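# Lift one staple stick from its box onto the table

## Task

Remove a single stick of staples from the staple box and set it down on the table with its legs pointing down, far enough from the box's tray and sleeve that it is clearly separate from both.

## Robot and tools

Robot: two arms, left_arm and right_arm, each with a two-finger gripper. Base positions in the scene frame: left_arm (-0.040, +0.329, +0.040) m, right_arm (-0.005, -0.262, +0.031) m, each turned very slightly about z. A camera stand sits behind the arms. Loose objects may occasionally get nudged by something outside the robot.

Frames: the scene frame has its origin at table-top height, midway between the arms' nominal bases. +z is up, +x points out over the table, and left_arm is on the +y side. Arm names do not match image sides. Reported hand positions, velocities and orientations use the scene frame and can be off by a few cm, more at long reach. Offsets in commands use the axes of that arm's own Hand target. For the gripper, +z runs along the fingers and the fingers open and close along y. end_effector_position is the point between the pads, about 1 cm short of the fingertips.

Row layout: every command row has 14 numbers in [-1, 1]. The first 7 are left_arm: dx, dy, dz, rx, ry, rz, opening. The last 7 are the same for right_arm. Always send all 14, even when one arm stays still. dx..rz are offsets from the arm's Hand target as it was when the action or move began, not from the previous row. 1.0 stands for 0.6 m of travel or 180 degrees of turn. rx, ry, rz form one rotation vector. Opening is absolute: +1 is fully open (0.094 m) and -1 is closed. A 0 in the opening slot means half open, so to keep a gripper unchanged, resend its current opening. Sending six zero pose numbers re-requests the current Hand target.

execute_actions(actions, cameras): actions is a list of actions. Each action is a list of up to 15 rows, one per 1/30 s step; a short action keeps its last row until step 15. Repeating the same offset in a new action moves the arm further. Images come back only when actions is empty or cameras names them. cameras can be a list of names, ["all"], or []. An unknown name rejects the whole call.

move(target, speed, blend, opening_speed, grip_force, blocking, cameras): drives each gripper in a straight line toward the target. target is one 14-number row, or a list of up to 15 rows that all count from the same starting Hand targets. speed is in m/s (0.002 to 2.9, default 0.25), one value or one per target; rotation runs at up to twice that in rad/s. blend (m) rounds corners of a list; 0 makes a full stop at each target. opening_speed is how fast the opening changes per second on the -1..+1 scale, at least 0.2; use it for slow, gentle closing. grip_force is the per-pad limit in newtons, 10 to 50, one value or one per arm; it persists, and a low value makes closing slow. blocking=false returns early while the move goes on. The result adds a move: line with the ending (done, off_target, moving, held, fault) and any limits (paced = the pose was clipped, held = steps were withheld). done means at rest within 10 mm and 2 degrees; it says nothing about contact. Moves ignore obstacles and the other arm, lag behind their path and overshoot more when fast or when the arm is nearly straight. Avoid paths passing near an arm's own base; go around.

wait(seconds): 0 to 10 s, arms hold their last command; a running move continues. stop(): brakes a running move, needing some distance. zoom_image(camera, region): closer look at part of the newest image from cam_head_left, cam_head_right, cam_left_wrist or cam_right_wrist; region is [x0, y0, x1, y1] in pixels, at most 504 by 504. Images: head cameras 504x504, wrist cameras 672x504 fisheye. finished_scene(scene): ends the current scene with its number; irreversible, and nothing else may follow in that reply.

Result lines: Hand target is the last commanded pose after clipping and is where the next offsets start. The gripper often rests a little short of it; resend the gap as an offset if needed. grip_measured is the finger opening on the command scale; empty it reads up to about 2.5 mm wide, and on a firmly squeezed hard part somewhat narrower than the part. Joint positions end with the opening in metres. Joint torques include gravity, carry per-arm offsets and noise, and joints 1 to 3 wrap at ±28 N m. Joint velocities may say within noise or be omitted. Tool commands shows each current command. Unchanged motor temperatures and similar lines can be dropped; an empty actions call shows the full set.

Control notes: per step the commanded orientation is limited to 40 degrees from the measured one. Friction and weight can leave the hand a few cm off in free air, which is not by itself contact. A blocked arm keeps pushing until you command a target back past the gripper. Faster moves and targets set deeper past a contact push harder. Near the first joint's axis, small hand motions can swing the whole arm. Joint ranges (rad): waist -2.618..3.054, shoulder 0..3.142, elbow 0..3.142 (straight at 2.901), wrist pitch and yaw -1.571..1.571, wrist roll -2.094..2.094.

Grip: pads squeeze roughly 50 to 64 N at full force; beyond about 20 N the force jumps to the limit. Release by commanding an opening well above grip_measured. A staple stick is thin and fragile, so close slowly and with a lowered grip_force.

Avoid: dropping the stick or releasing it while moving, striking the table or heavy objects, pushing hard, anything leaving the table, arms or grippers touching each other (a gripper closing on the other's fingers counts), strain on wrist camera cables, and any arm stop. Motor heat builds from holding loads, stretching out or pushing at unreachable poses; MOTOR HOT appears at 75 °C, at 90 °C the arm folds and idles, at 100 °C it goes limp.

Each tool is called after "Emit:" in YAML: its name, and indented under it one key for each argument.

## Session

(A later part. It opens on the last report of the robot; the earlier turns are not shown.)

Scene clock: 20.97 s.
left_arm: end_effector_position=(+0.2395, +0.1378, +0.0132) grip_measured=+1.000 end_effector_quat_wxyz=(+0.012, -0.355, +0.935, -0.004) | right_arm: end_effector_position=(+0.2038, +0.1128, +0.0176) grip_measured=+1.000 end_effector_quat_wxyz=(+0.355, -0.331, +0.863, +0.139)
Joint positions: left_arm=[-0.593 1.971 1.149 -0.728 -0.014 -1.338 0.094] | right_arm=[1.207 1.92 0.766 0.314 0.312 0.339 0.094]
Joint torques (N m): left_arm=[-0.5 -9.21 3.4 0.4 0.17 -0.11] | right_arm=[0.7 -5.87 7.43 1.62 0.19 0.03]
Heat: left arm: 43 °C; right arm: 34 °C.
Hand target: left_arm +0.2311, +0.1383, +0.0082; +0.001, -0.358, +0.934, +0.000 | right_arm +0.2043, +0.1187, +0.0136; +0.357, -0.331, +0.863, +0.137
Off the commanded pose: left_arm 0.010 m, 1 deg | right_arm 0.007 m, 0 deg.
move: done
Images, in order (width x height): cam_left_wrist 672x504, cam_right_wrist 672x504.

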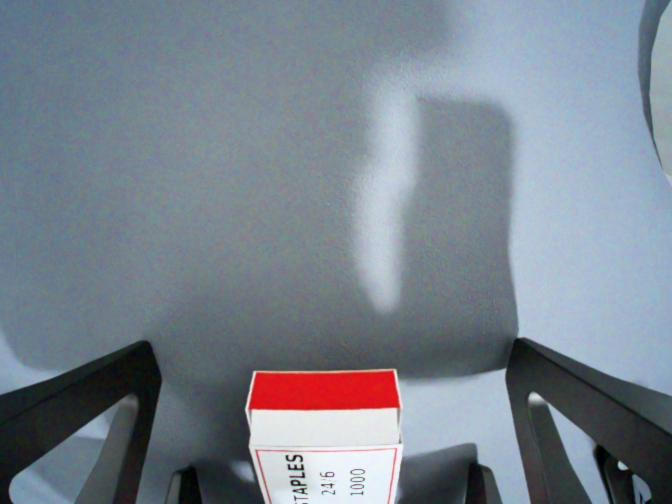

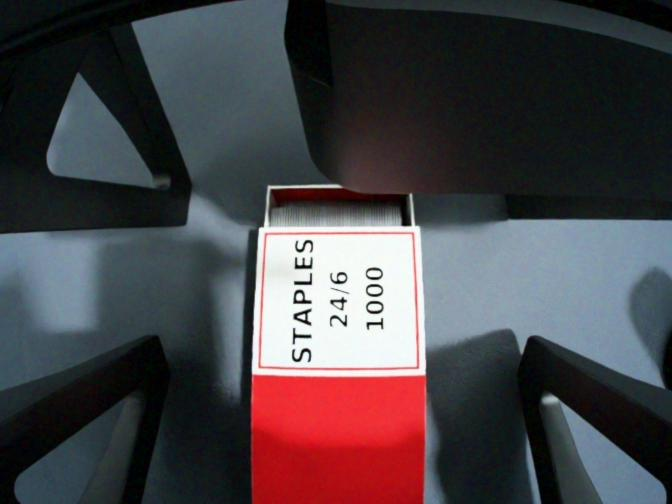

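Emit:
move:
  target: [0,0,0,0,0,0,0.1,0,0,0,0,0,0,-0.3]
  opening_speed: 0.4
  grip_force: [20,20]
  cameras: ["all"]

Scene clock: 25.93 s.
left_arm: end_effector_position=(+0.2362, +0.1401, +0.0123) grip_measured=+0.102 end_effector_quat_wxyz=(+0.008, -0.358, +0.934, +0.001) | right_arm: end_effector_position=(+0.2024, +0.1136, +0.0176) grip_measured=-0.218 end_effector_quat_wxyz=(+0.355, -0.332, +0.863, +0.140)
Joint positions: left_arm=[-0.593 1.971 1.145 -0.739 -0.014 -1.343 0.052] | right_arm=[1.211 1.92 0.766 0.314 0.312 0.339 0.037]
Joint torques (N m): left_arm=[-0.5 -9.17 3.59 0.47 0.17 -0.09] | right_arm=[0.35 -5.87 7.45 1.62 0.19 0.03]
Heat: left arm: 43 °C; right arm: 34 °C.
Hand target: left_arm +0.2310, +0.1383, +0.0081; +0.001, -0.358, +0.934, +0.000 | right_arm +0.2043, +0.1187, +0.0136; +0.357, -0.331, +0.863, +0.137
Off the commanded pose: left_arm 0.007 m, 1 deg | right_arm 0.007 m, 0 deg.
grip_force (N): 20, 20
move: done

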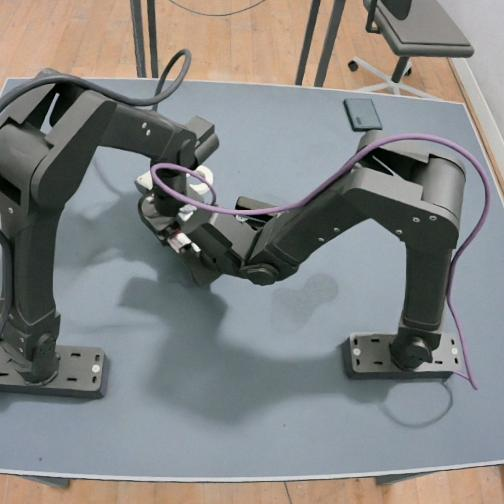

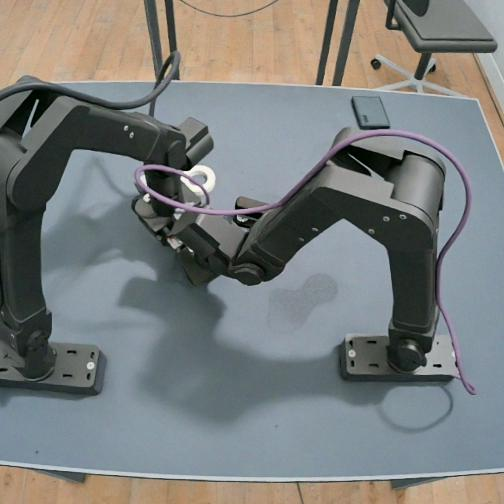

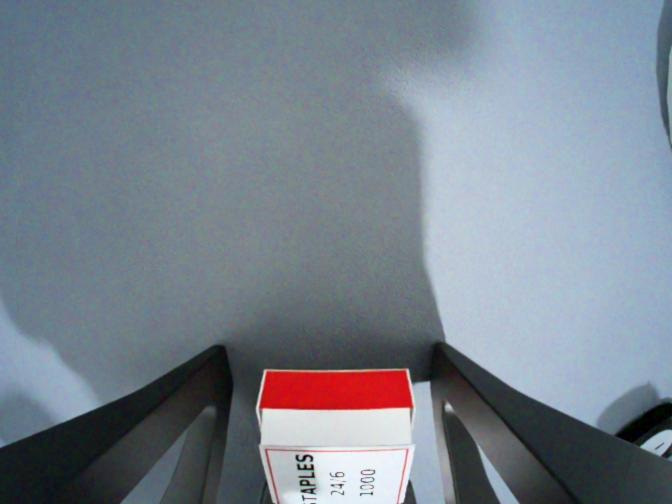

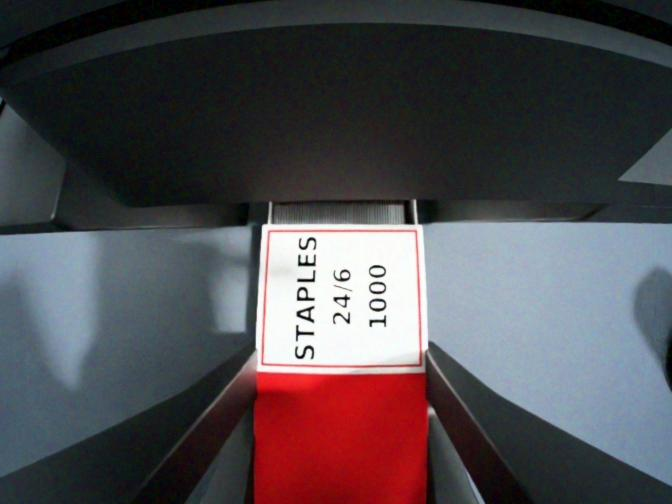

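Emit:
move:
  target: [0,0,0,0,0,0,-0.3,0,0,0,0,0,0,-0.3]
  opening_speed: 0.4
  cameras: ["all"]

Scene clock: 27.67 s.
left_arm: end_effector_position=(+0.2369, +0.1391, +0.0123) grip_measured=-0.232 end_effector_quat_wxyz=(+0.008, -0.358, +0.934, -0.001) | right_arm: end_effector_position=(+0.2024, +0.1137, +0.0177) grip_measured=-0.218 end_effector_quat_wxyz=(+0.355, -0.332, +0.863, +0.140)
Joint positions: left_arm=[-0.593 1.971 1.145 -0.734 -0.012 -1.344 0.036] | right_arm=[1.211 1.92 0.766 0.314 0.312 0.339 0.037]
Joint torques (N m): left_arm=[-0.5 -9.2 3.6 0.44 0.14 -0.08] | right_arm=[0.35 -5.86 7.43 1.62 0.19 0.03]
Heat: left arm: 43 °C; right arm: 35 °C.
Hand target: left_arm +0.2310, +0.1383, +0.0081; +0.001, -0.358, +0.934, +0.000 | right_arm +0.2043, +0.1187, +0.0136; +0.357, -0.331, +0.863, +0.137
Off the commanded pose: left_arm 0.007 m, 1 deg | right_arm 0.007 m, 0 deg.
grip_force (N): 20, 20
move: done

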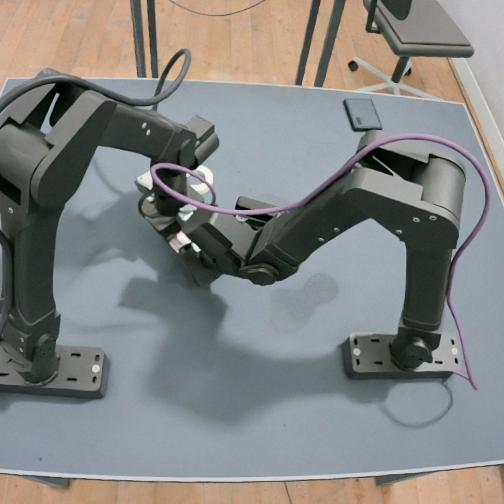

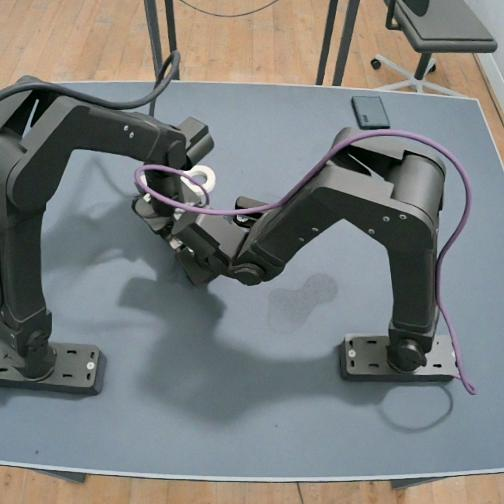

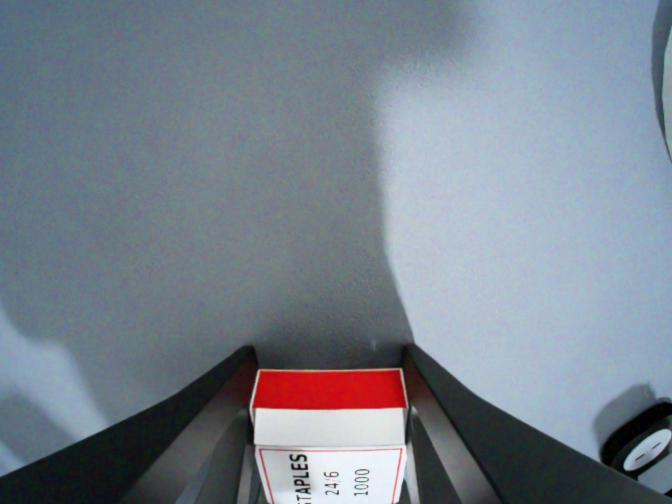

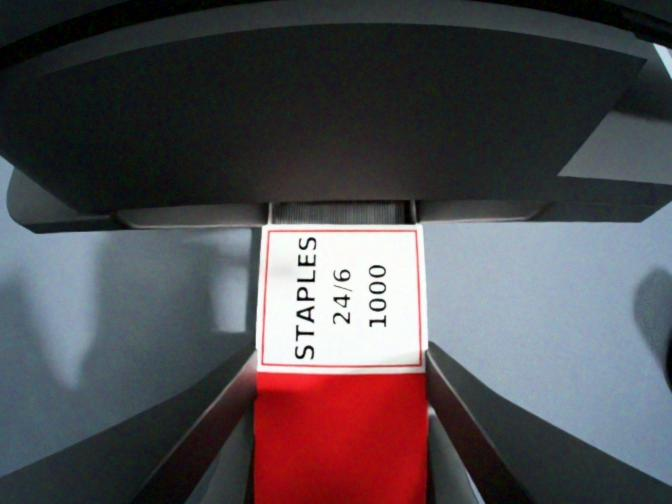

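Emit:
move:
  target: [-0.07,0,0,0,0,0,-0.3,0,0,0,0,0,0,-0.3]
  speed: 0.06
  cameras: ["all"]

Emit:
zoom_image:
  camera: "cam_right_wrist"
  region: [200, 60, 500, 360]

Scene clock: 29.00 s.
left_arm: end_effector_position=(+0.2458, +0.1493, +0.0175) grip_measured=-0.233 end_effector_quat_wxyz=(-0.027, -0.354, +0.935, -0.025) | right_arm: end_effector_position=(+0.2063, +0.1226, +0.0244) grip_measured=-0.219 end_effector_quat_wxyz=(+0.368, -0.329, +0.857, +0.151)
Joint positions: left_arm=[-0.508 1.971 1.167 -0.762 0.073 -1.25 0.036] | right_arm=[1.211 1.927 0.78 0.345 0.314 0.333 0.037]
Joint torques (N m): left_arm=[2.06 -6.69 5.91 0.48 -0.76 0.19] | right_arm=[0.34 -6.54 6.27 1.36 0.17 0.08]
Heat: left arm: 43 °C; right arm: 35 °C.
Hand target: left_arm +0.2622, +0.1663, +0.0082; +0.001, -0.358, +0.934, +0.000 | right_arm +0.2043, +0.1187, +0.0136; +0.357, -0.331, +0.863, +0.137
Off the commanded pose: left_arm 0.025 m, 4 deg | right_arm 0.012 m, 2 deg.
grip_force (N): 20, 20
move: off_target (left_arm, right_arm)

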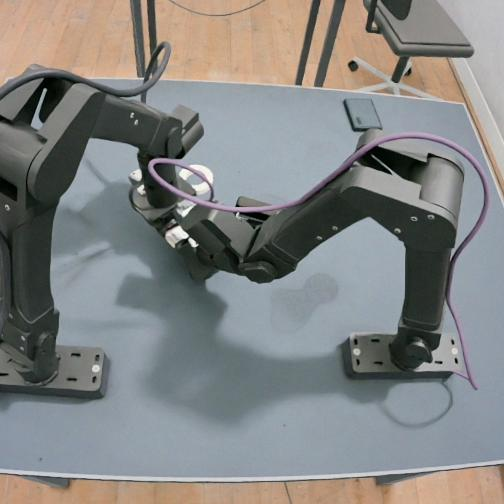

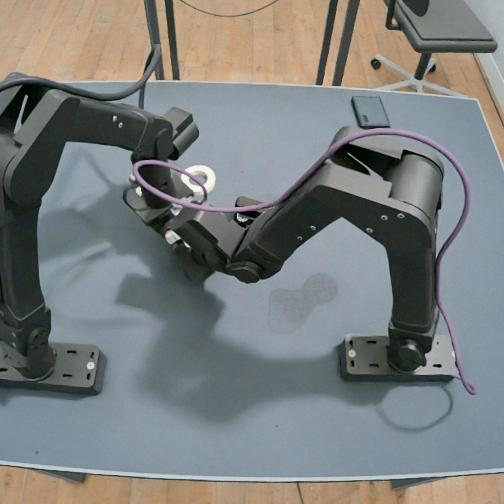

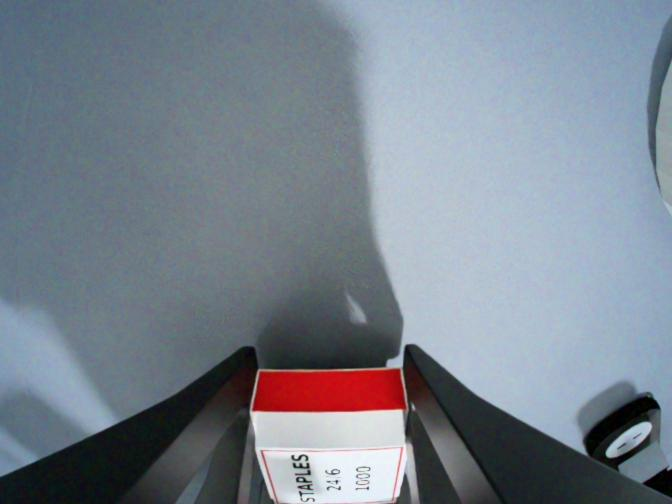

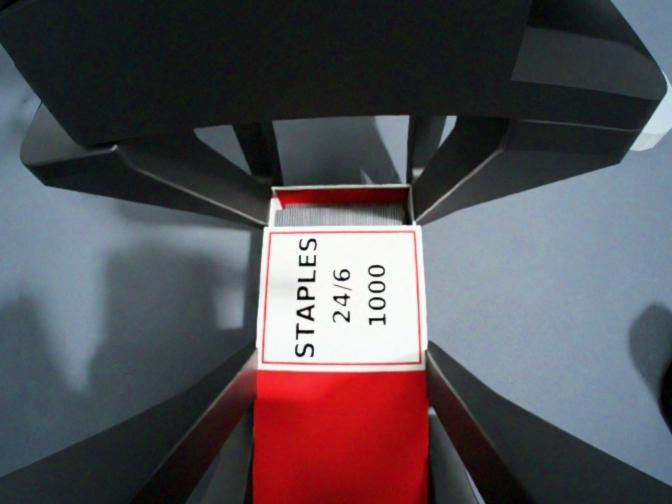

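Scaled by 1.680 from the camera's 672x504 image, which has a finer 960x720 frame.

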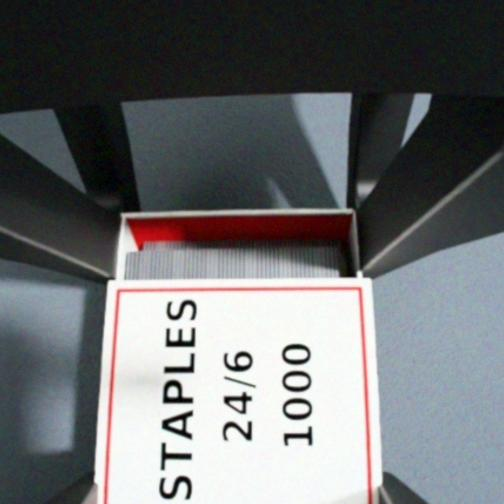

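Emit:
move:
  target: [0,0,0,0,0,0,-0.3,0,0,0,0,0,0,-0.22]
  speed: 0.06
  grip_force: [30,12]
  cameras: ["cam_right_wrist"]

Scene clock: 29.67 s.
left_arm: end_effector_position=(+0.2458, +0.1493, +0.0175) grip_measured=-0.239 end_effector_quat_wxyz=(-0.027, -0.354, +0.935, -0.025) | right_arm: end_effector_position=(+0.2063, +0.1226, +0.0244) grip_measured=-0.215 end_effector_quat_wxyz=(+0.368, -0.329, +0.857, +0.151)
Joint positions: left_arm=[-0.508 1.971 1.167 -0.762 0.073 -1.25 0.036] | right_arm=[1.211 1.927 0.78 0.345 0.314 0.333 0.037]
Joint torques (N m): left_arm=[2.06 -6.69 5.93 0.48 -0.76 0.19] | right_arm=[0.32 -6.54 6.27 1.36 0.17 0.09]
Heat: left arm: 43 °C; right arm: 35 °C.
Hand target: left_arm +0.2622, +0.1663, +0.0082; +0.001, -0.358, +0.934, +0.000 | right_arm +0.2043, +0.1187, +0.0136; +0.357, -0.331, +0.863, +0.137
Off the commanded pose: left_arm 0.025 m, 4 deg | right_arm 0.012 m, 2 deg.
grip_force (N): 30, 12
move: off_target (left_arm, right_arm)
Images, in order (width x height): cam_right_wrist 672x504.

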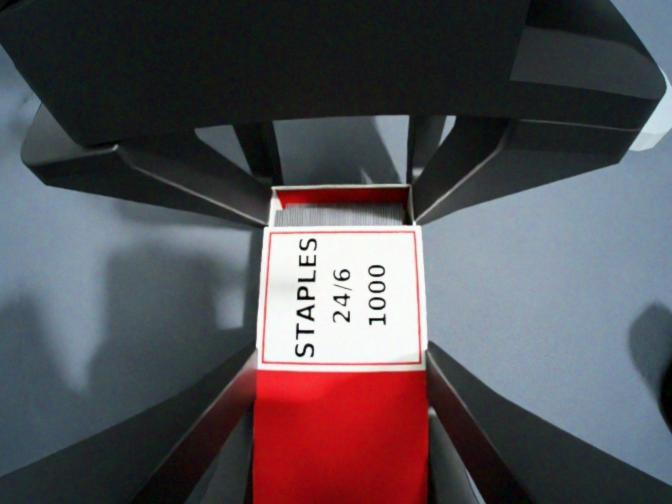

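Emit:
move:
  target: [-0.05,0,0,0,0,0,-0.3,0,0,0,0,0,0,-0.22]
  speed: 0.06
  cameras: ["cam_right_wrist","cam_left_wrist"]

Scene clock: 30.77 s.
left_arm: end_effector_position=(+0.2673, +0.1689, +0.0177) grip_measured=-0.239 end_effector_quat_wxyz=(-0.031, -0.355, +0.934, -0.028) | right_arm: end_effector_position=(+0.2069, +0.1239, +0.0258) grip_measured=-0.215 end_effector_quat_wxyz=(+0.370, -0.328, +0.855, +0.154)
Joint positions: left_arm=[-0.421 2.006 1.22 -0.788 0.085 -1.166 0.036] | right_arm=[1.211 1.927 0.78 0.353 0.315 0.333 0.037]
Joint torques (N m): left_arm=[1.59 -7.05 6.17 0.53 -0.88 0.14] | right_arm=[0.34 -6.57 6.26 1.29 0.17 0.09]
Heat: left arm: 43 °C; right arm: 34 °C.
Hand target: left_arm +0.2846, +0.1862, +0.0083; +0.001, -0.358, +0.934, +0.000 | right_arm +0.2043, +0.1187, +0.0136; +0.357, -0.331, +0.863, +0.137
Off the commanded pose: left_arm 0.026 m, 5 deg | right_arm 0.014 m, 3 deg.
grip_force (N): 30, 12
move: off_target (left_arm, right_arm)
Images, in order (width x height): cam_left_wrist 672x504, cam_right_wrist 672x504.

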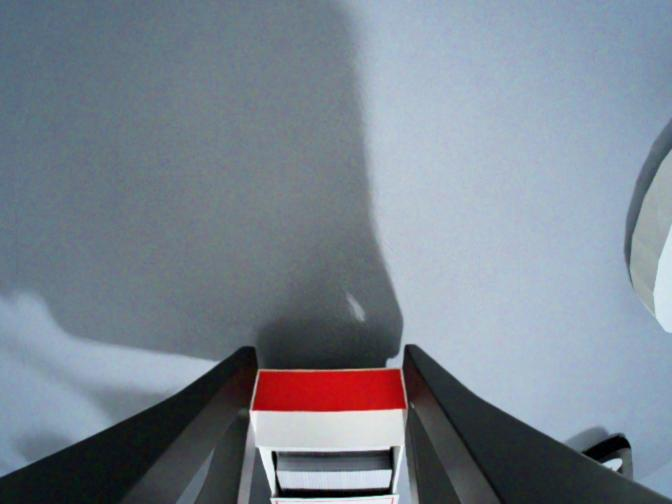

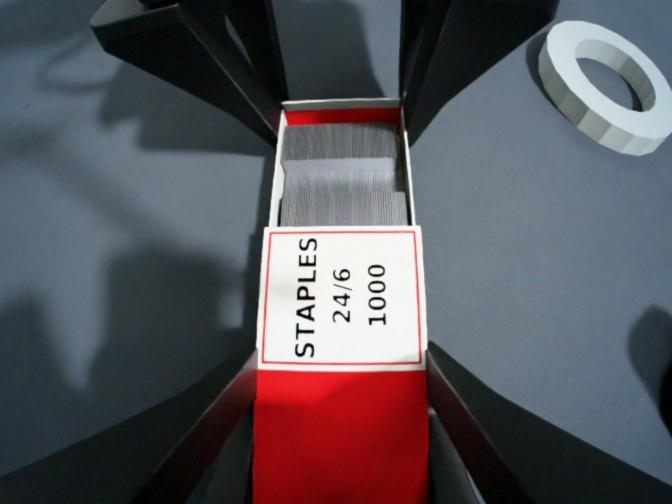

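Emit:
zoom_image:
  camera: "cam_right_wrist"
  region: [240, 80, 440, 240]

Scaled by 2.520 from the camera's 672x504 image, which has a finer 960x720 frame.

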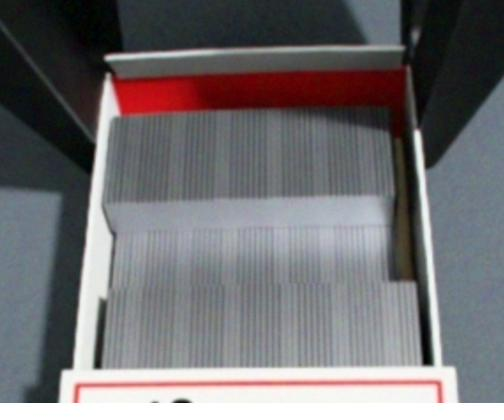

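Emit:
move:
  target:
    - [0.043,0,0,0,0,0,-0.3,0,0,0,0,0,0,-0.22]
    - [0.043,0,0,0,0,0,0.1,0,0,0,0,0,0,0.1]
    - [0.043,0,-0.2,0,0,0,0.1,0,0,-0.18,0,0,0,0.1]
  speed: 0.12
  grip_force: [50,50]
  cameras: ["all"]

Scene clock: 35.53 s.
left_arm: end_effector_position=(+0.2616, +0.1687, +0.1150) grip_measured=+0.098 end_effector_quat_wxyz=(-0.016, -0.356, +0.934, +0.007) | right_arm: end_effector_position=(+0.1498, +0.0764, +0.0910) grip_measured=+0.098 end_effector_quat_wxyz=(+0.357, -0.332, +0.861, +0.145)
Joint positions: left_arm=[-0.466 1.884 1.465 -1.184 0.015 -1.213 0.052] | right_arm=[1.345 1.511 0.673 -0.029 0.397 0.445 0.052]
Joint torques (N m): left_arm=[-0.25 -11.89 6.46 0.17 -0.14 -0.08] | right_arm=[0.53 -7.34 5.19 1.34 0.27 0.06]
Heat: left arm: 44 °C; right arm: 34 °C.
Hand target: left_arm +0.2652, +0.1691, +0.1283; +0.001, -0.358, +0.934, +0.000 | right_arm +0.1477, +0.0676, +0.0901; +0.357, -0.331, +0.863, +0.137
Off the commanded pose: left_arm 0.014 m, 2 deg | right_arm 0.009 m, 1 deg.
move: off_target (left_arm)

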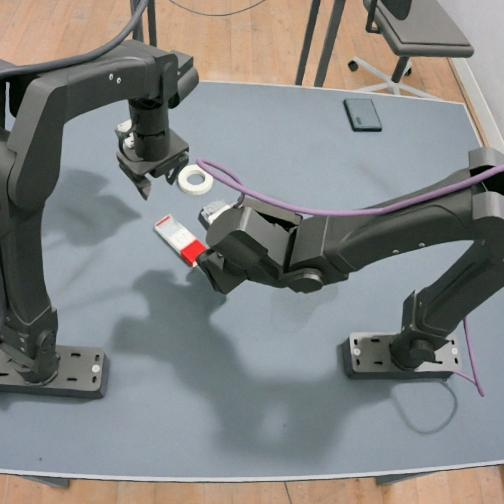

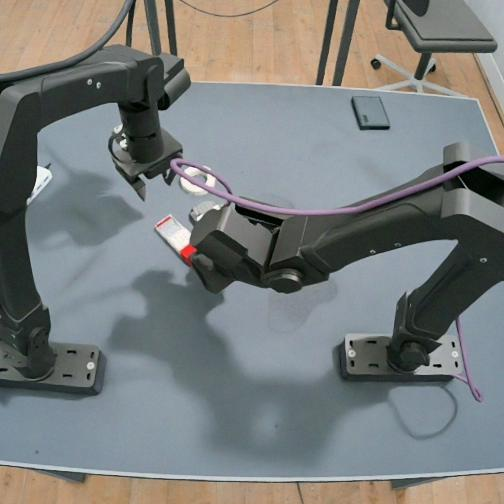

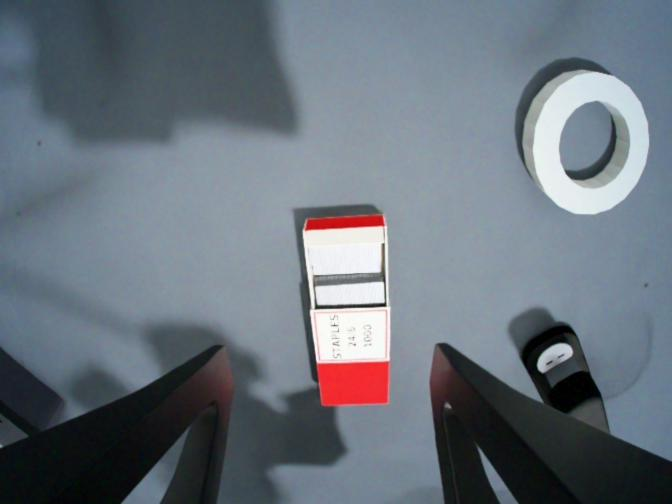

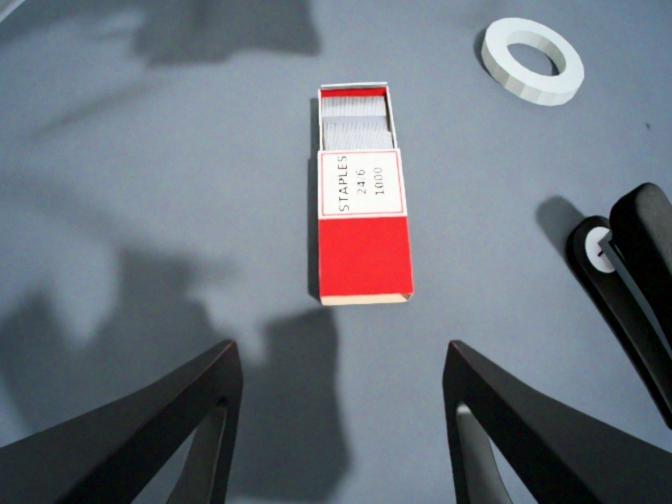

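Emit:
zoom_image:
  camera: "cam_left_wrist"
  region: [280, 200, 420, 340]

Emit:
zoom_image:
  camera: "cam_right_wrist"
  region: [300, 70, 420, 170]

Emit:
zoom_image:
  camera: "cam_head_left"
  region: [100, 90, 220, 270]

Scaled by 3.600 from the camera's 672x504 image, which has a finer 960x720 frame.

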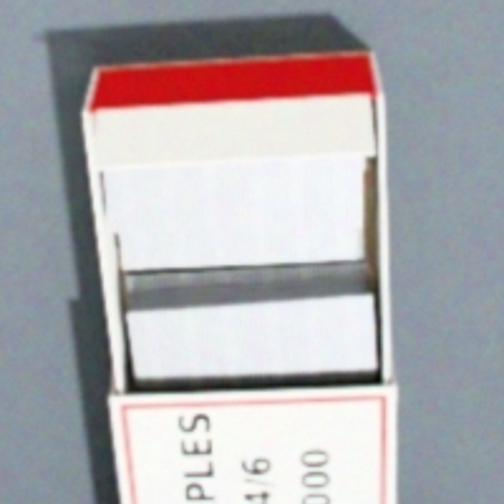

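Scaled by 4.200 from the camera's 672x504 image, which has a finer 960x720 frame.

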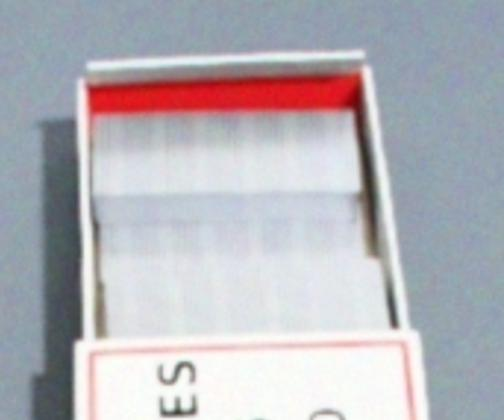

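Scaled by 2.800 from the camera's 504x504 image, which has a finer 720x720 frame.

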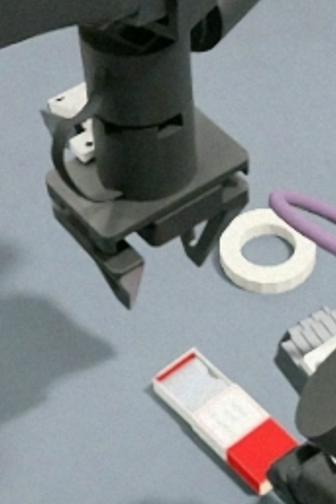

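Emit:
move:
  target: [-0.011,-0.005,0.03,0,0,0.5,0.1,0,0,-0.06,0,0,0,0.1]
  cameras: ["all"]

Emit:
zoom_image:
  camera: "cam_left_wrist"
  region: [230, 150, 430, 350]

Scene clock: 40.20 s.
left_arm: end_effector_position=(+0.2724, +0.1681, +0.1149) grip_measured=+0.098 end_effector_quat_wxyz=(+0.004, +0.407, +0.914, -0.001) | right_arm: end_effector_position=(+0.1305, +0.0584, +0.1152) grip_measured=+0.098 end_effector_quat_wxyz=(+0.355, -0.332, +0.862, +0.143)
Joint positions: left_arm=[-0.46 1.884 1.465 -1.144 0.002 0.36 0.052] | right_arm=[1.406 1.368 0.673 -0.199 0.435 0.498 0.052]
Joint torques (N m): left_arm=[0.43 -9.25 4.37 0.46 0 0.06] | right_arm=[0.69 -6.57 5.82 1.28 0.3 0.07]
Heat: left arm: 44 °C; right arm: 34 °C.
Hand target: left_arm +0.2721, +0.1712, +0.1103; +0.001, +0.407, +0.913, +0.001 | right_arm +0.1287, +0.0506, +0.1155; +0.357, -0.331, +0.863, +0.137
Off the commanded pose: left_arm 0.005 m, 0 deg | right_arm 0.008 m, 1 deg.
move: done

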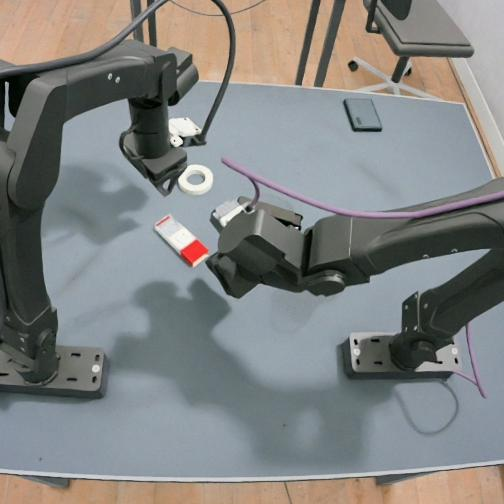

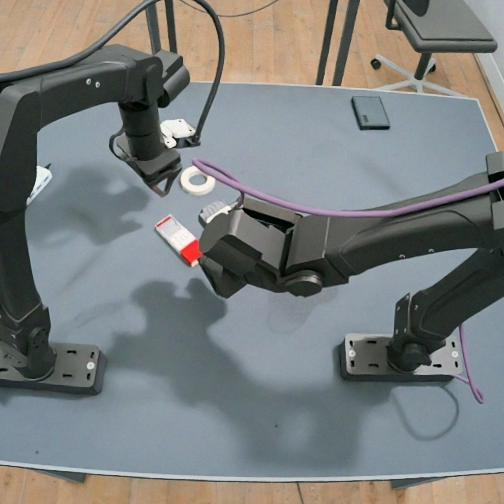

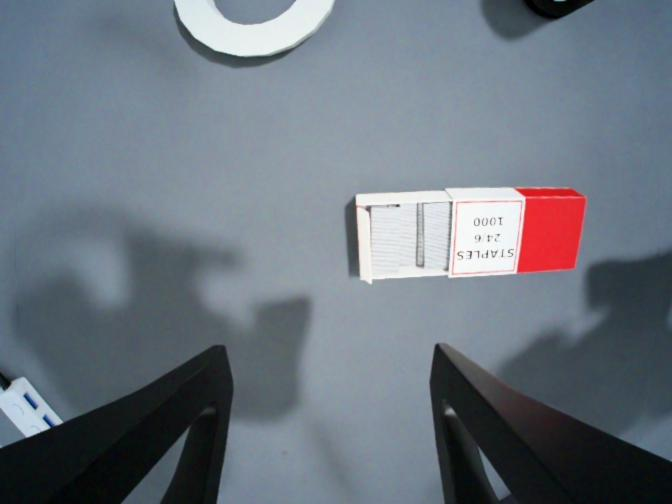

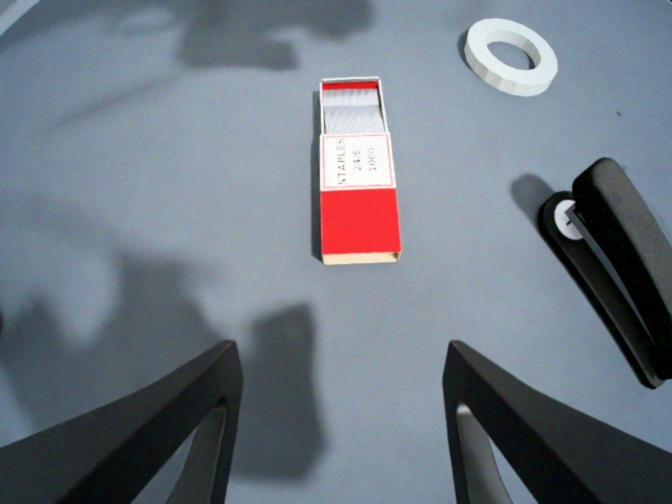

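Scaled by 2.520 from the camera's 672x504 image, which has a finer 960x720 frame.

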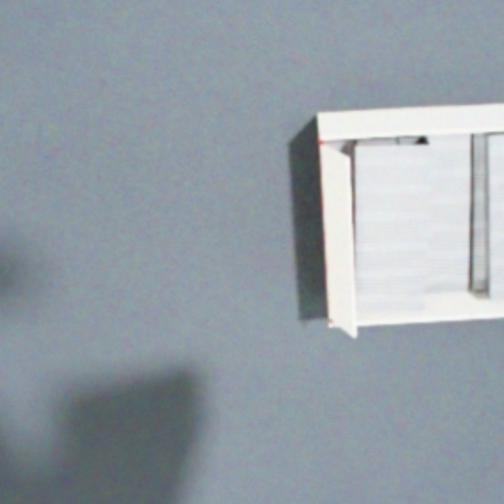

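Emit:
move:
  target: [-0.015,-0.040,0.083,0,-0.222,0,-0.9,0,0,0,0,0,0,0.1]
  speed: 0.15
  cameras: ["all"]

Emit:
zoom_image:
  camera: "cam_left_wrist"
  region: [210, 200, 460, 440]

Emit:
zoom_image:
  camera: "cam_right_wrist"
  region: [240, 0, 460, 200]

Scene clock: 44.23 s.
left_arm: end_effector_position=(+0.2602, +0.1500, +0.0540) grip_measured=-0.898 end_effector_quat_wxyz=(+0.302, +0.386, +0.862, -0.130) | right_arm: end_effector_position=(+0.1305, +0.0584, +0.1152) grip_measured=+0.098 end_effector_quat_wxyz=(+0.355, -0.332, +0.862, +0.143)
Joint positions: left_arm=[-0.393 1.56 0.577 0.039 0.254 0.348 0.005] | right_arm=[1.406 1.368 0.673 -0.199 0.435 0.498 0.052]
Joint torques (N m): left_arm=[0.38 -7.6 4.33 1.47 0.36 -0.08] | right_arm=[0.69 -6.57 5.82 1.26 0.3 0.08]
Heat: left arm: 43 °C; right arm: 34 °C.
Hand target: left_arm +0.2604, +0.1485, +0.0604; +0.313, +0.383, +0.858, -0.139 | right_arm +0.1287, +0.0506, +0.1156; +0.357, -0.331, +0.863, +0.137
Off the commanded pose: left_arm 0.007 m, 2 deg | right_arm 0.008 m, 1 deg.
move: done

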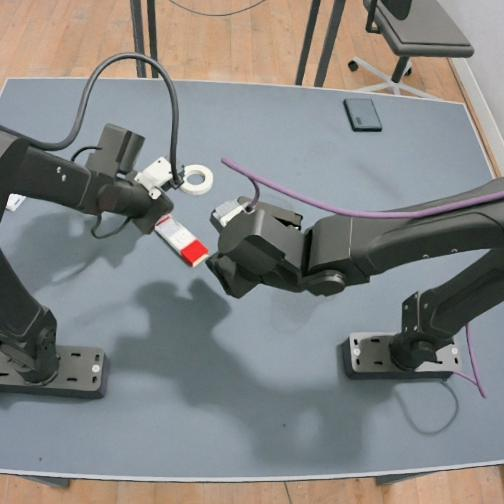

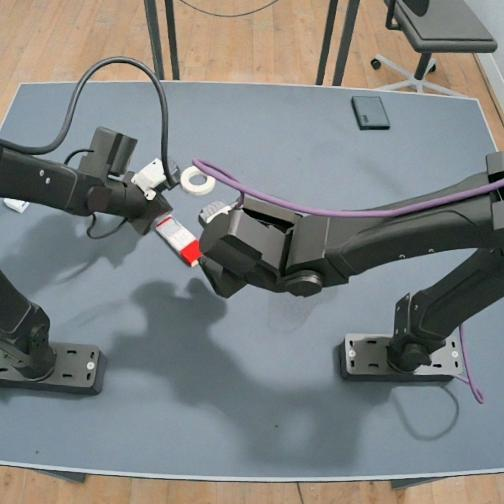

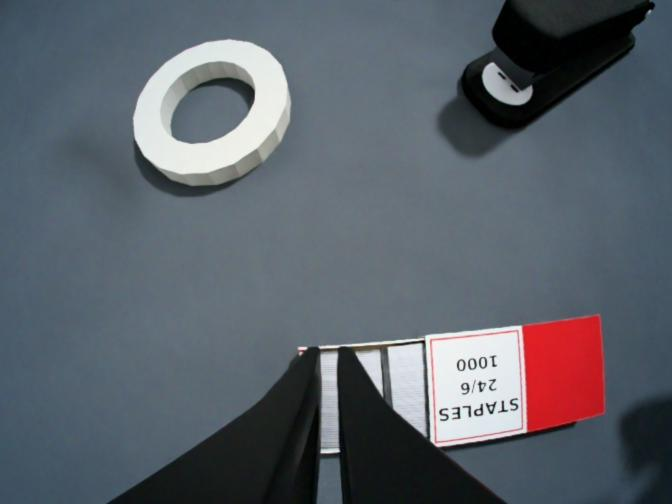

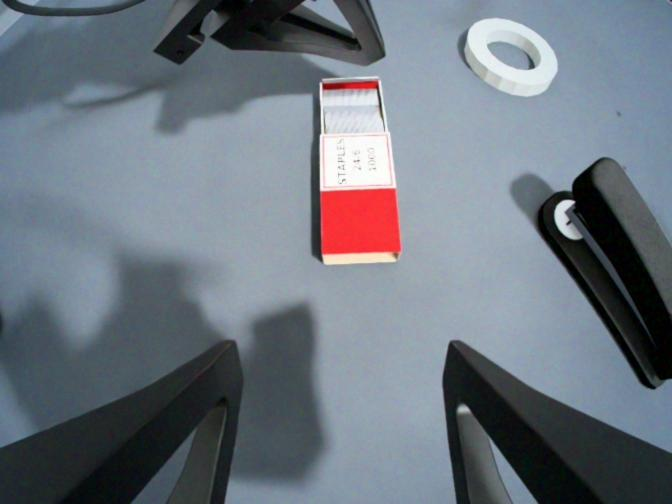

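Scaled by 2.016 from the camera's 672x504 image, which has a finer 960x720 frame.

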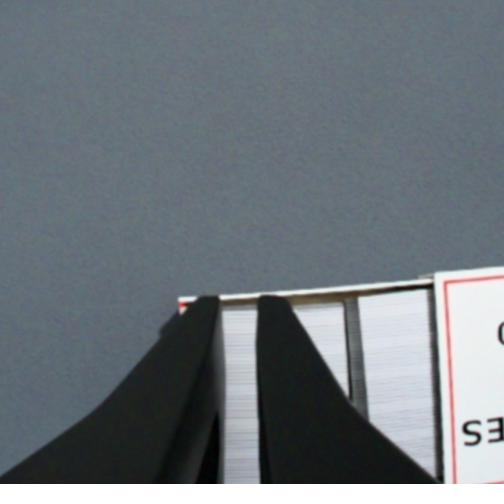

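Scaled by 2.291 from the camera's 672x504 image, which has a finer 960x720 frame.

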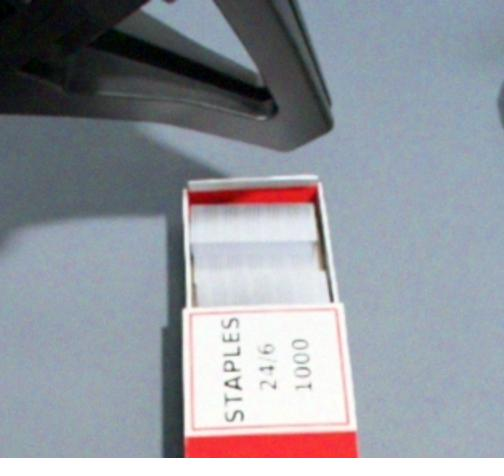

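Emit:
move:
  target: [0.0248,0,0.014,0,0,0,-1,0,0,0,0,0,0,0.1]
  speed: 0.06
  cameras: ["cam_left_wrist","cam_right_wrist"]

Emit:
zoom_image:
  camera: "cam_left_wrist"
  region: [210, 200, 460, 440]

Emit:
zoom_image:
  camera: "cam_right_wrist"
  region: [270, 20, 430, 160]

Scene clock: 45.73 s.
left_arm: end_effector_position=(+0.2600, +0.1526, +0.0507) grip_measured=-0.994 end_effector_quat_wxyz=(+0.319, +0.382, +0.857, -0.131) | right_arm: end_effector_position=(+0.1305, +0.0584, +0.1152) grip_measured=+0.098 end_effector_quat_wxyz=(+0.355, -0.332, +0.862, +0.143)
Joint positions: left_arm=[-0.383 1.56 0.528 0.125 0.261 0.348 0] | right_arm=[1.406 1.368 0.673 -0.199 0.435 0.498 0.052]
Joint torques (N m): left_arm=[0.43 -4.27 4.15 1.49 0.35 0.01] | right_arm=[0.7 -6.57 5.82 1.26 0.3 0.07]
Heat: left arm: 43 °C; right arm: 34 °C.
Hand target: left_arm +0.2564, +0.1529, +0.0445; +0.313, +0.383, +0.858, -0.138 | right_arm +0.1287, +0.0506, +0.1156; +0.357, -0.331, +0.863, +0.137
Off the commanded pose: left_arm 0.007 m, 1 deg | right_arm 0.008 m, 1 deg.
move: done
Images, in order (width x height): cam_left_wrist 672x504, cam_right_wrist 672x504.

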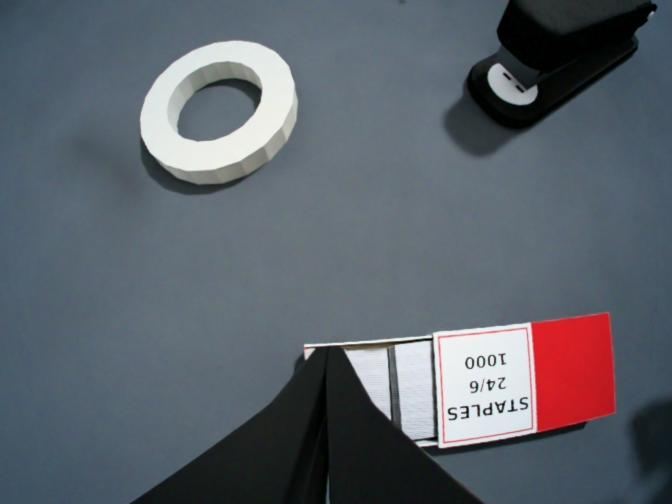

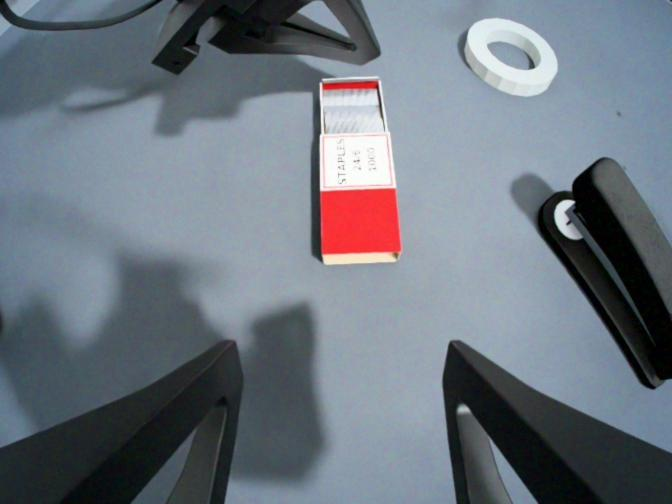

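Scaled by 2.016 from the camera's 672x504 image, which has a finer 960x720 frame.

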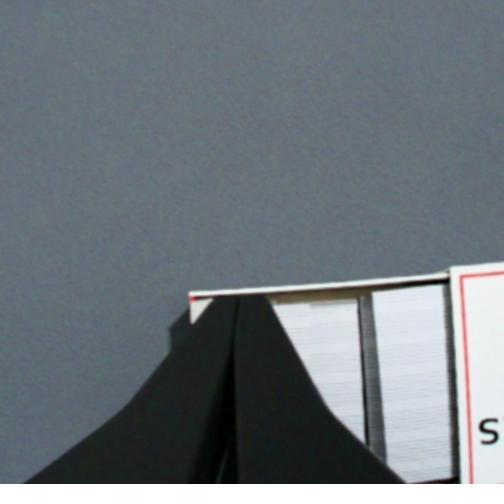

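Scaled by 3.150 from the camera's 672x504 image, which has a finer 960x720 frame.

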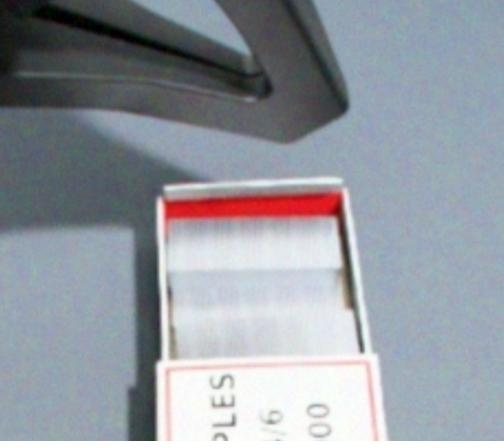

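Emit:
move:
  target: [0.0218,-0.005,0.0132,0,0,0,-1,0,0,0,0,0,0,0.1]
  speed: 0.06
  cameras: ["cam_left_wrist","cam_right_wrist"]

Emit:
zoom_image:
  camera: "cam_left_wrist"
  region: [210, 200, 460, 440]

Emit:
zoom_image:
  camera: "cam_right_wrist"
  region: [270, 20, 430, 160]

Scene clock: 47.10 s.
left_arm: end_effector_position=(+0.2549, +0.1548, +0.0367) grip_measured=-0.994 end_effector_quat_wxyz=(+0.320, +0.382, +0.857, -0.131) | right_arm: end_effector_position=(+0.1305, +0.0584, +0.1152) grip_measured=+0.098 end_effector_quat_wxyz=(+0.355, -0.332, +0.862, +0.143)
Joint positions: left_arm=[-0.383 1.597 0.48 0.212 0.261 0.348 0] | right_arm=[1.406 1.368 0.673 -0.199 0.435 0.498 0.052]
Joint torques (N m): left_arm=[0.24 -4 3.93 1.51 0.34 -0.01] | right_arm=[0.69 -6.56 5.82 1.26 0.3 0.08]
Heat: left arm: 43 °C; right arm: 34 °C.
Hand target: left_arm +0.2508, +0.1547, +0.0300; +0.313, +0.383, +0.858, -0.138 | right_arm +0.1287, +0.0506, +0.1156; +0.357, -0.331, +0.863, +0.137
Off the commanded pose: left_arm 0.008 m, 1 deg | right_arm 0.008 m, 1 deg.
move: done
Images, in order (width x height): cam_left_wrist 672x504, cam_right_wrist 672x504.

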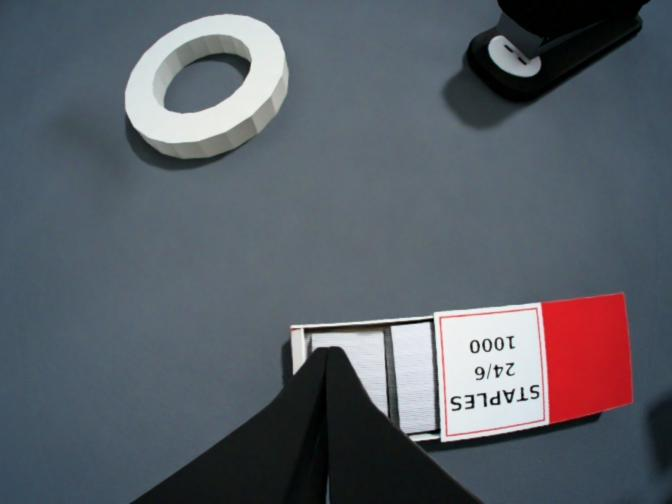

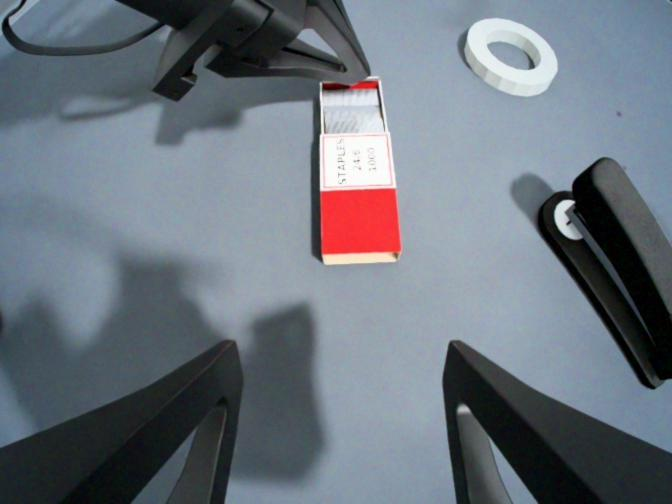

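Scaled by 2.016 from the camera's 672x504 image, which has a finer 960x720 frame.

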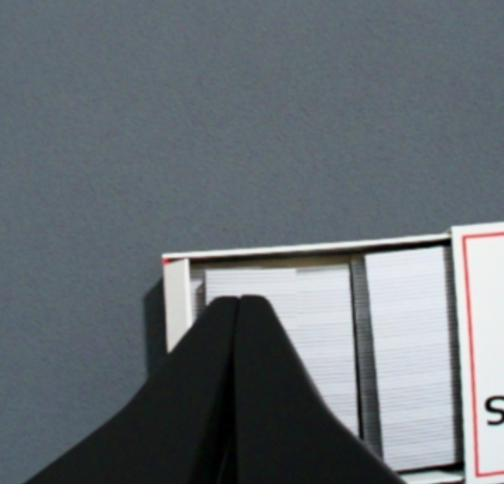

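Scaled by 3.150 from the camera's 672x504 image, which has a finer 960x720 frame.

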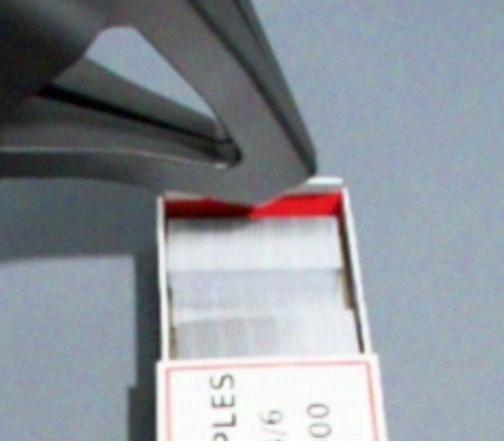

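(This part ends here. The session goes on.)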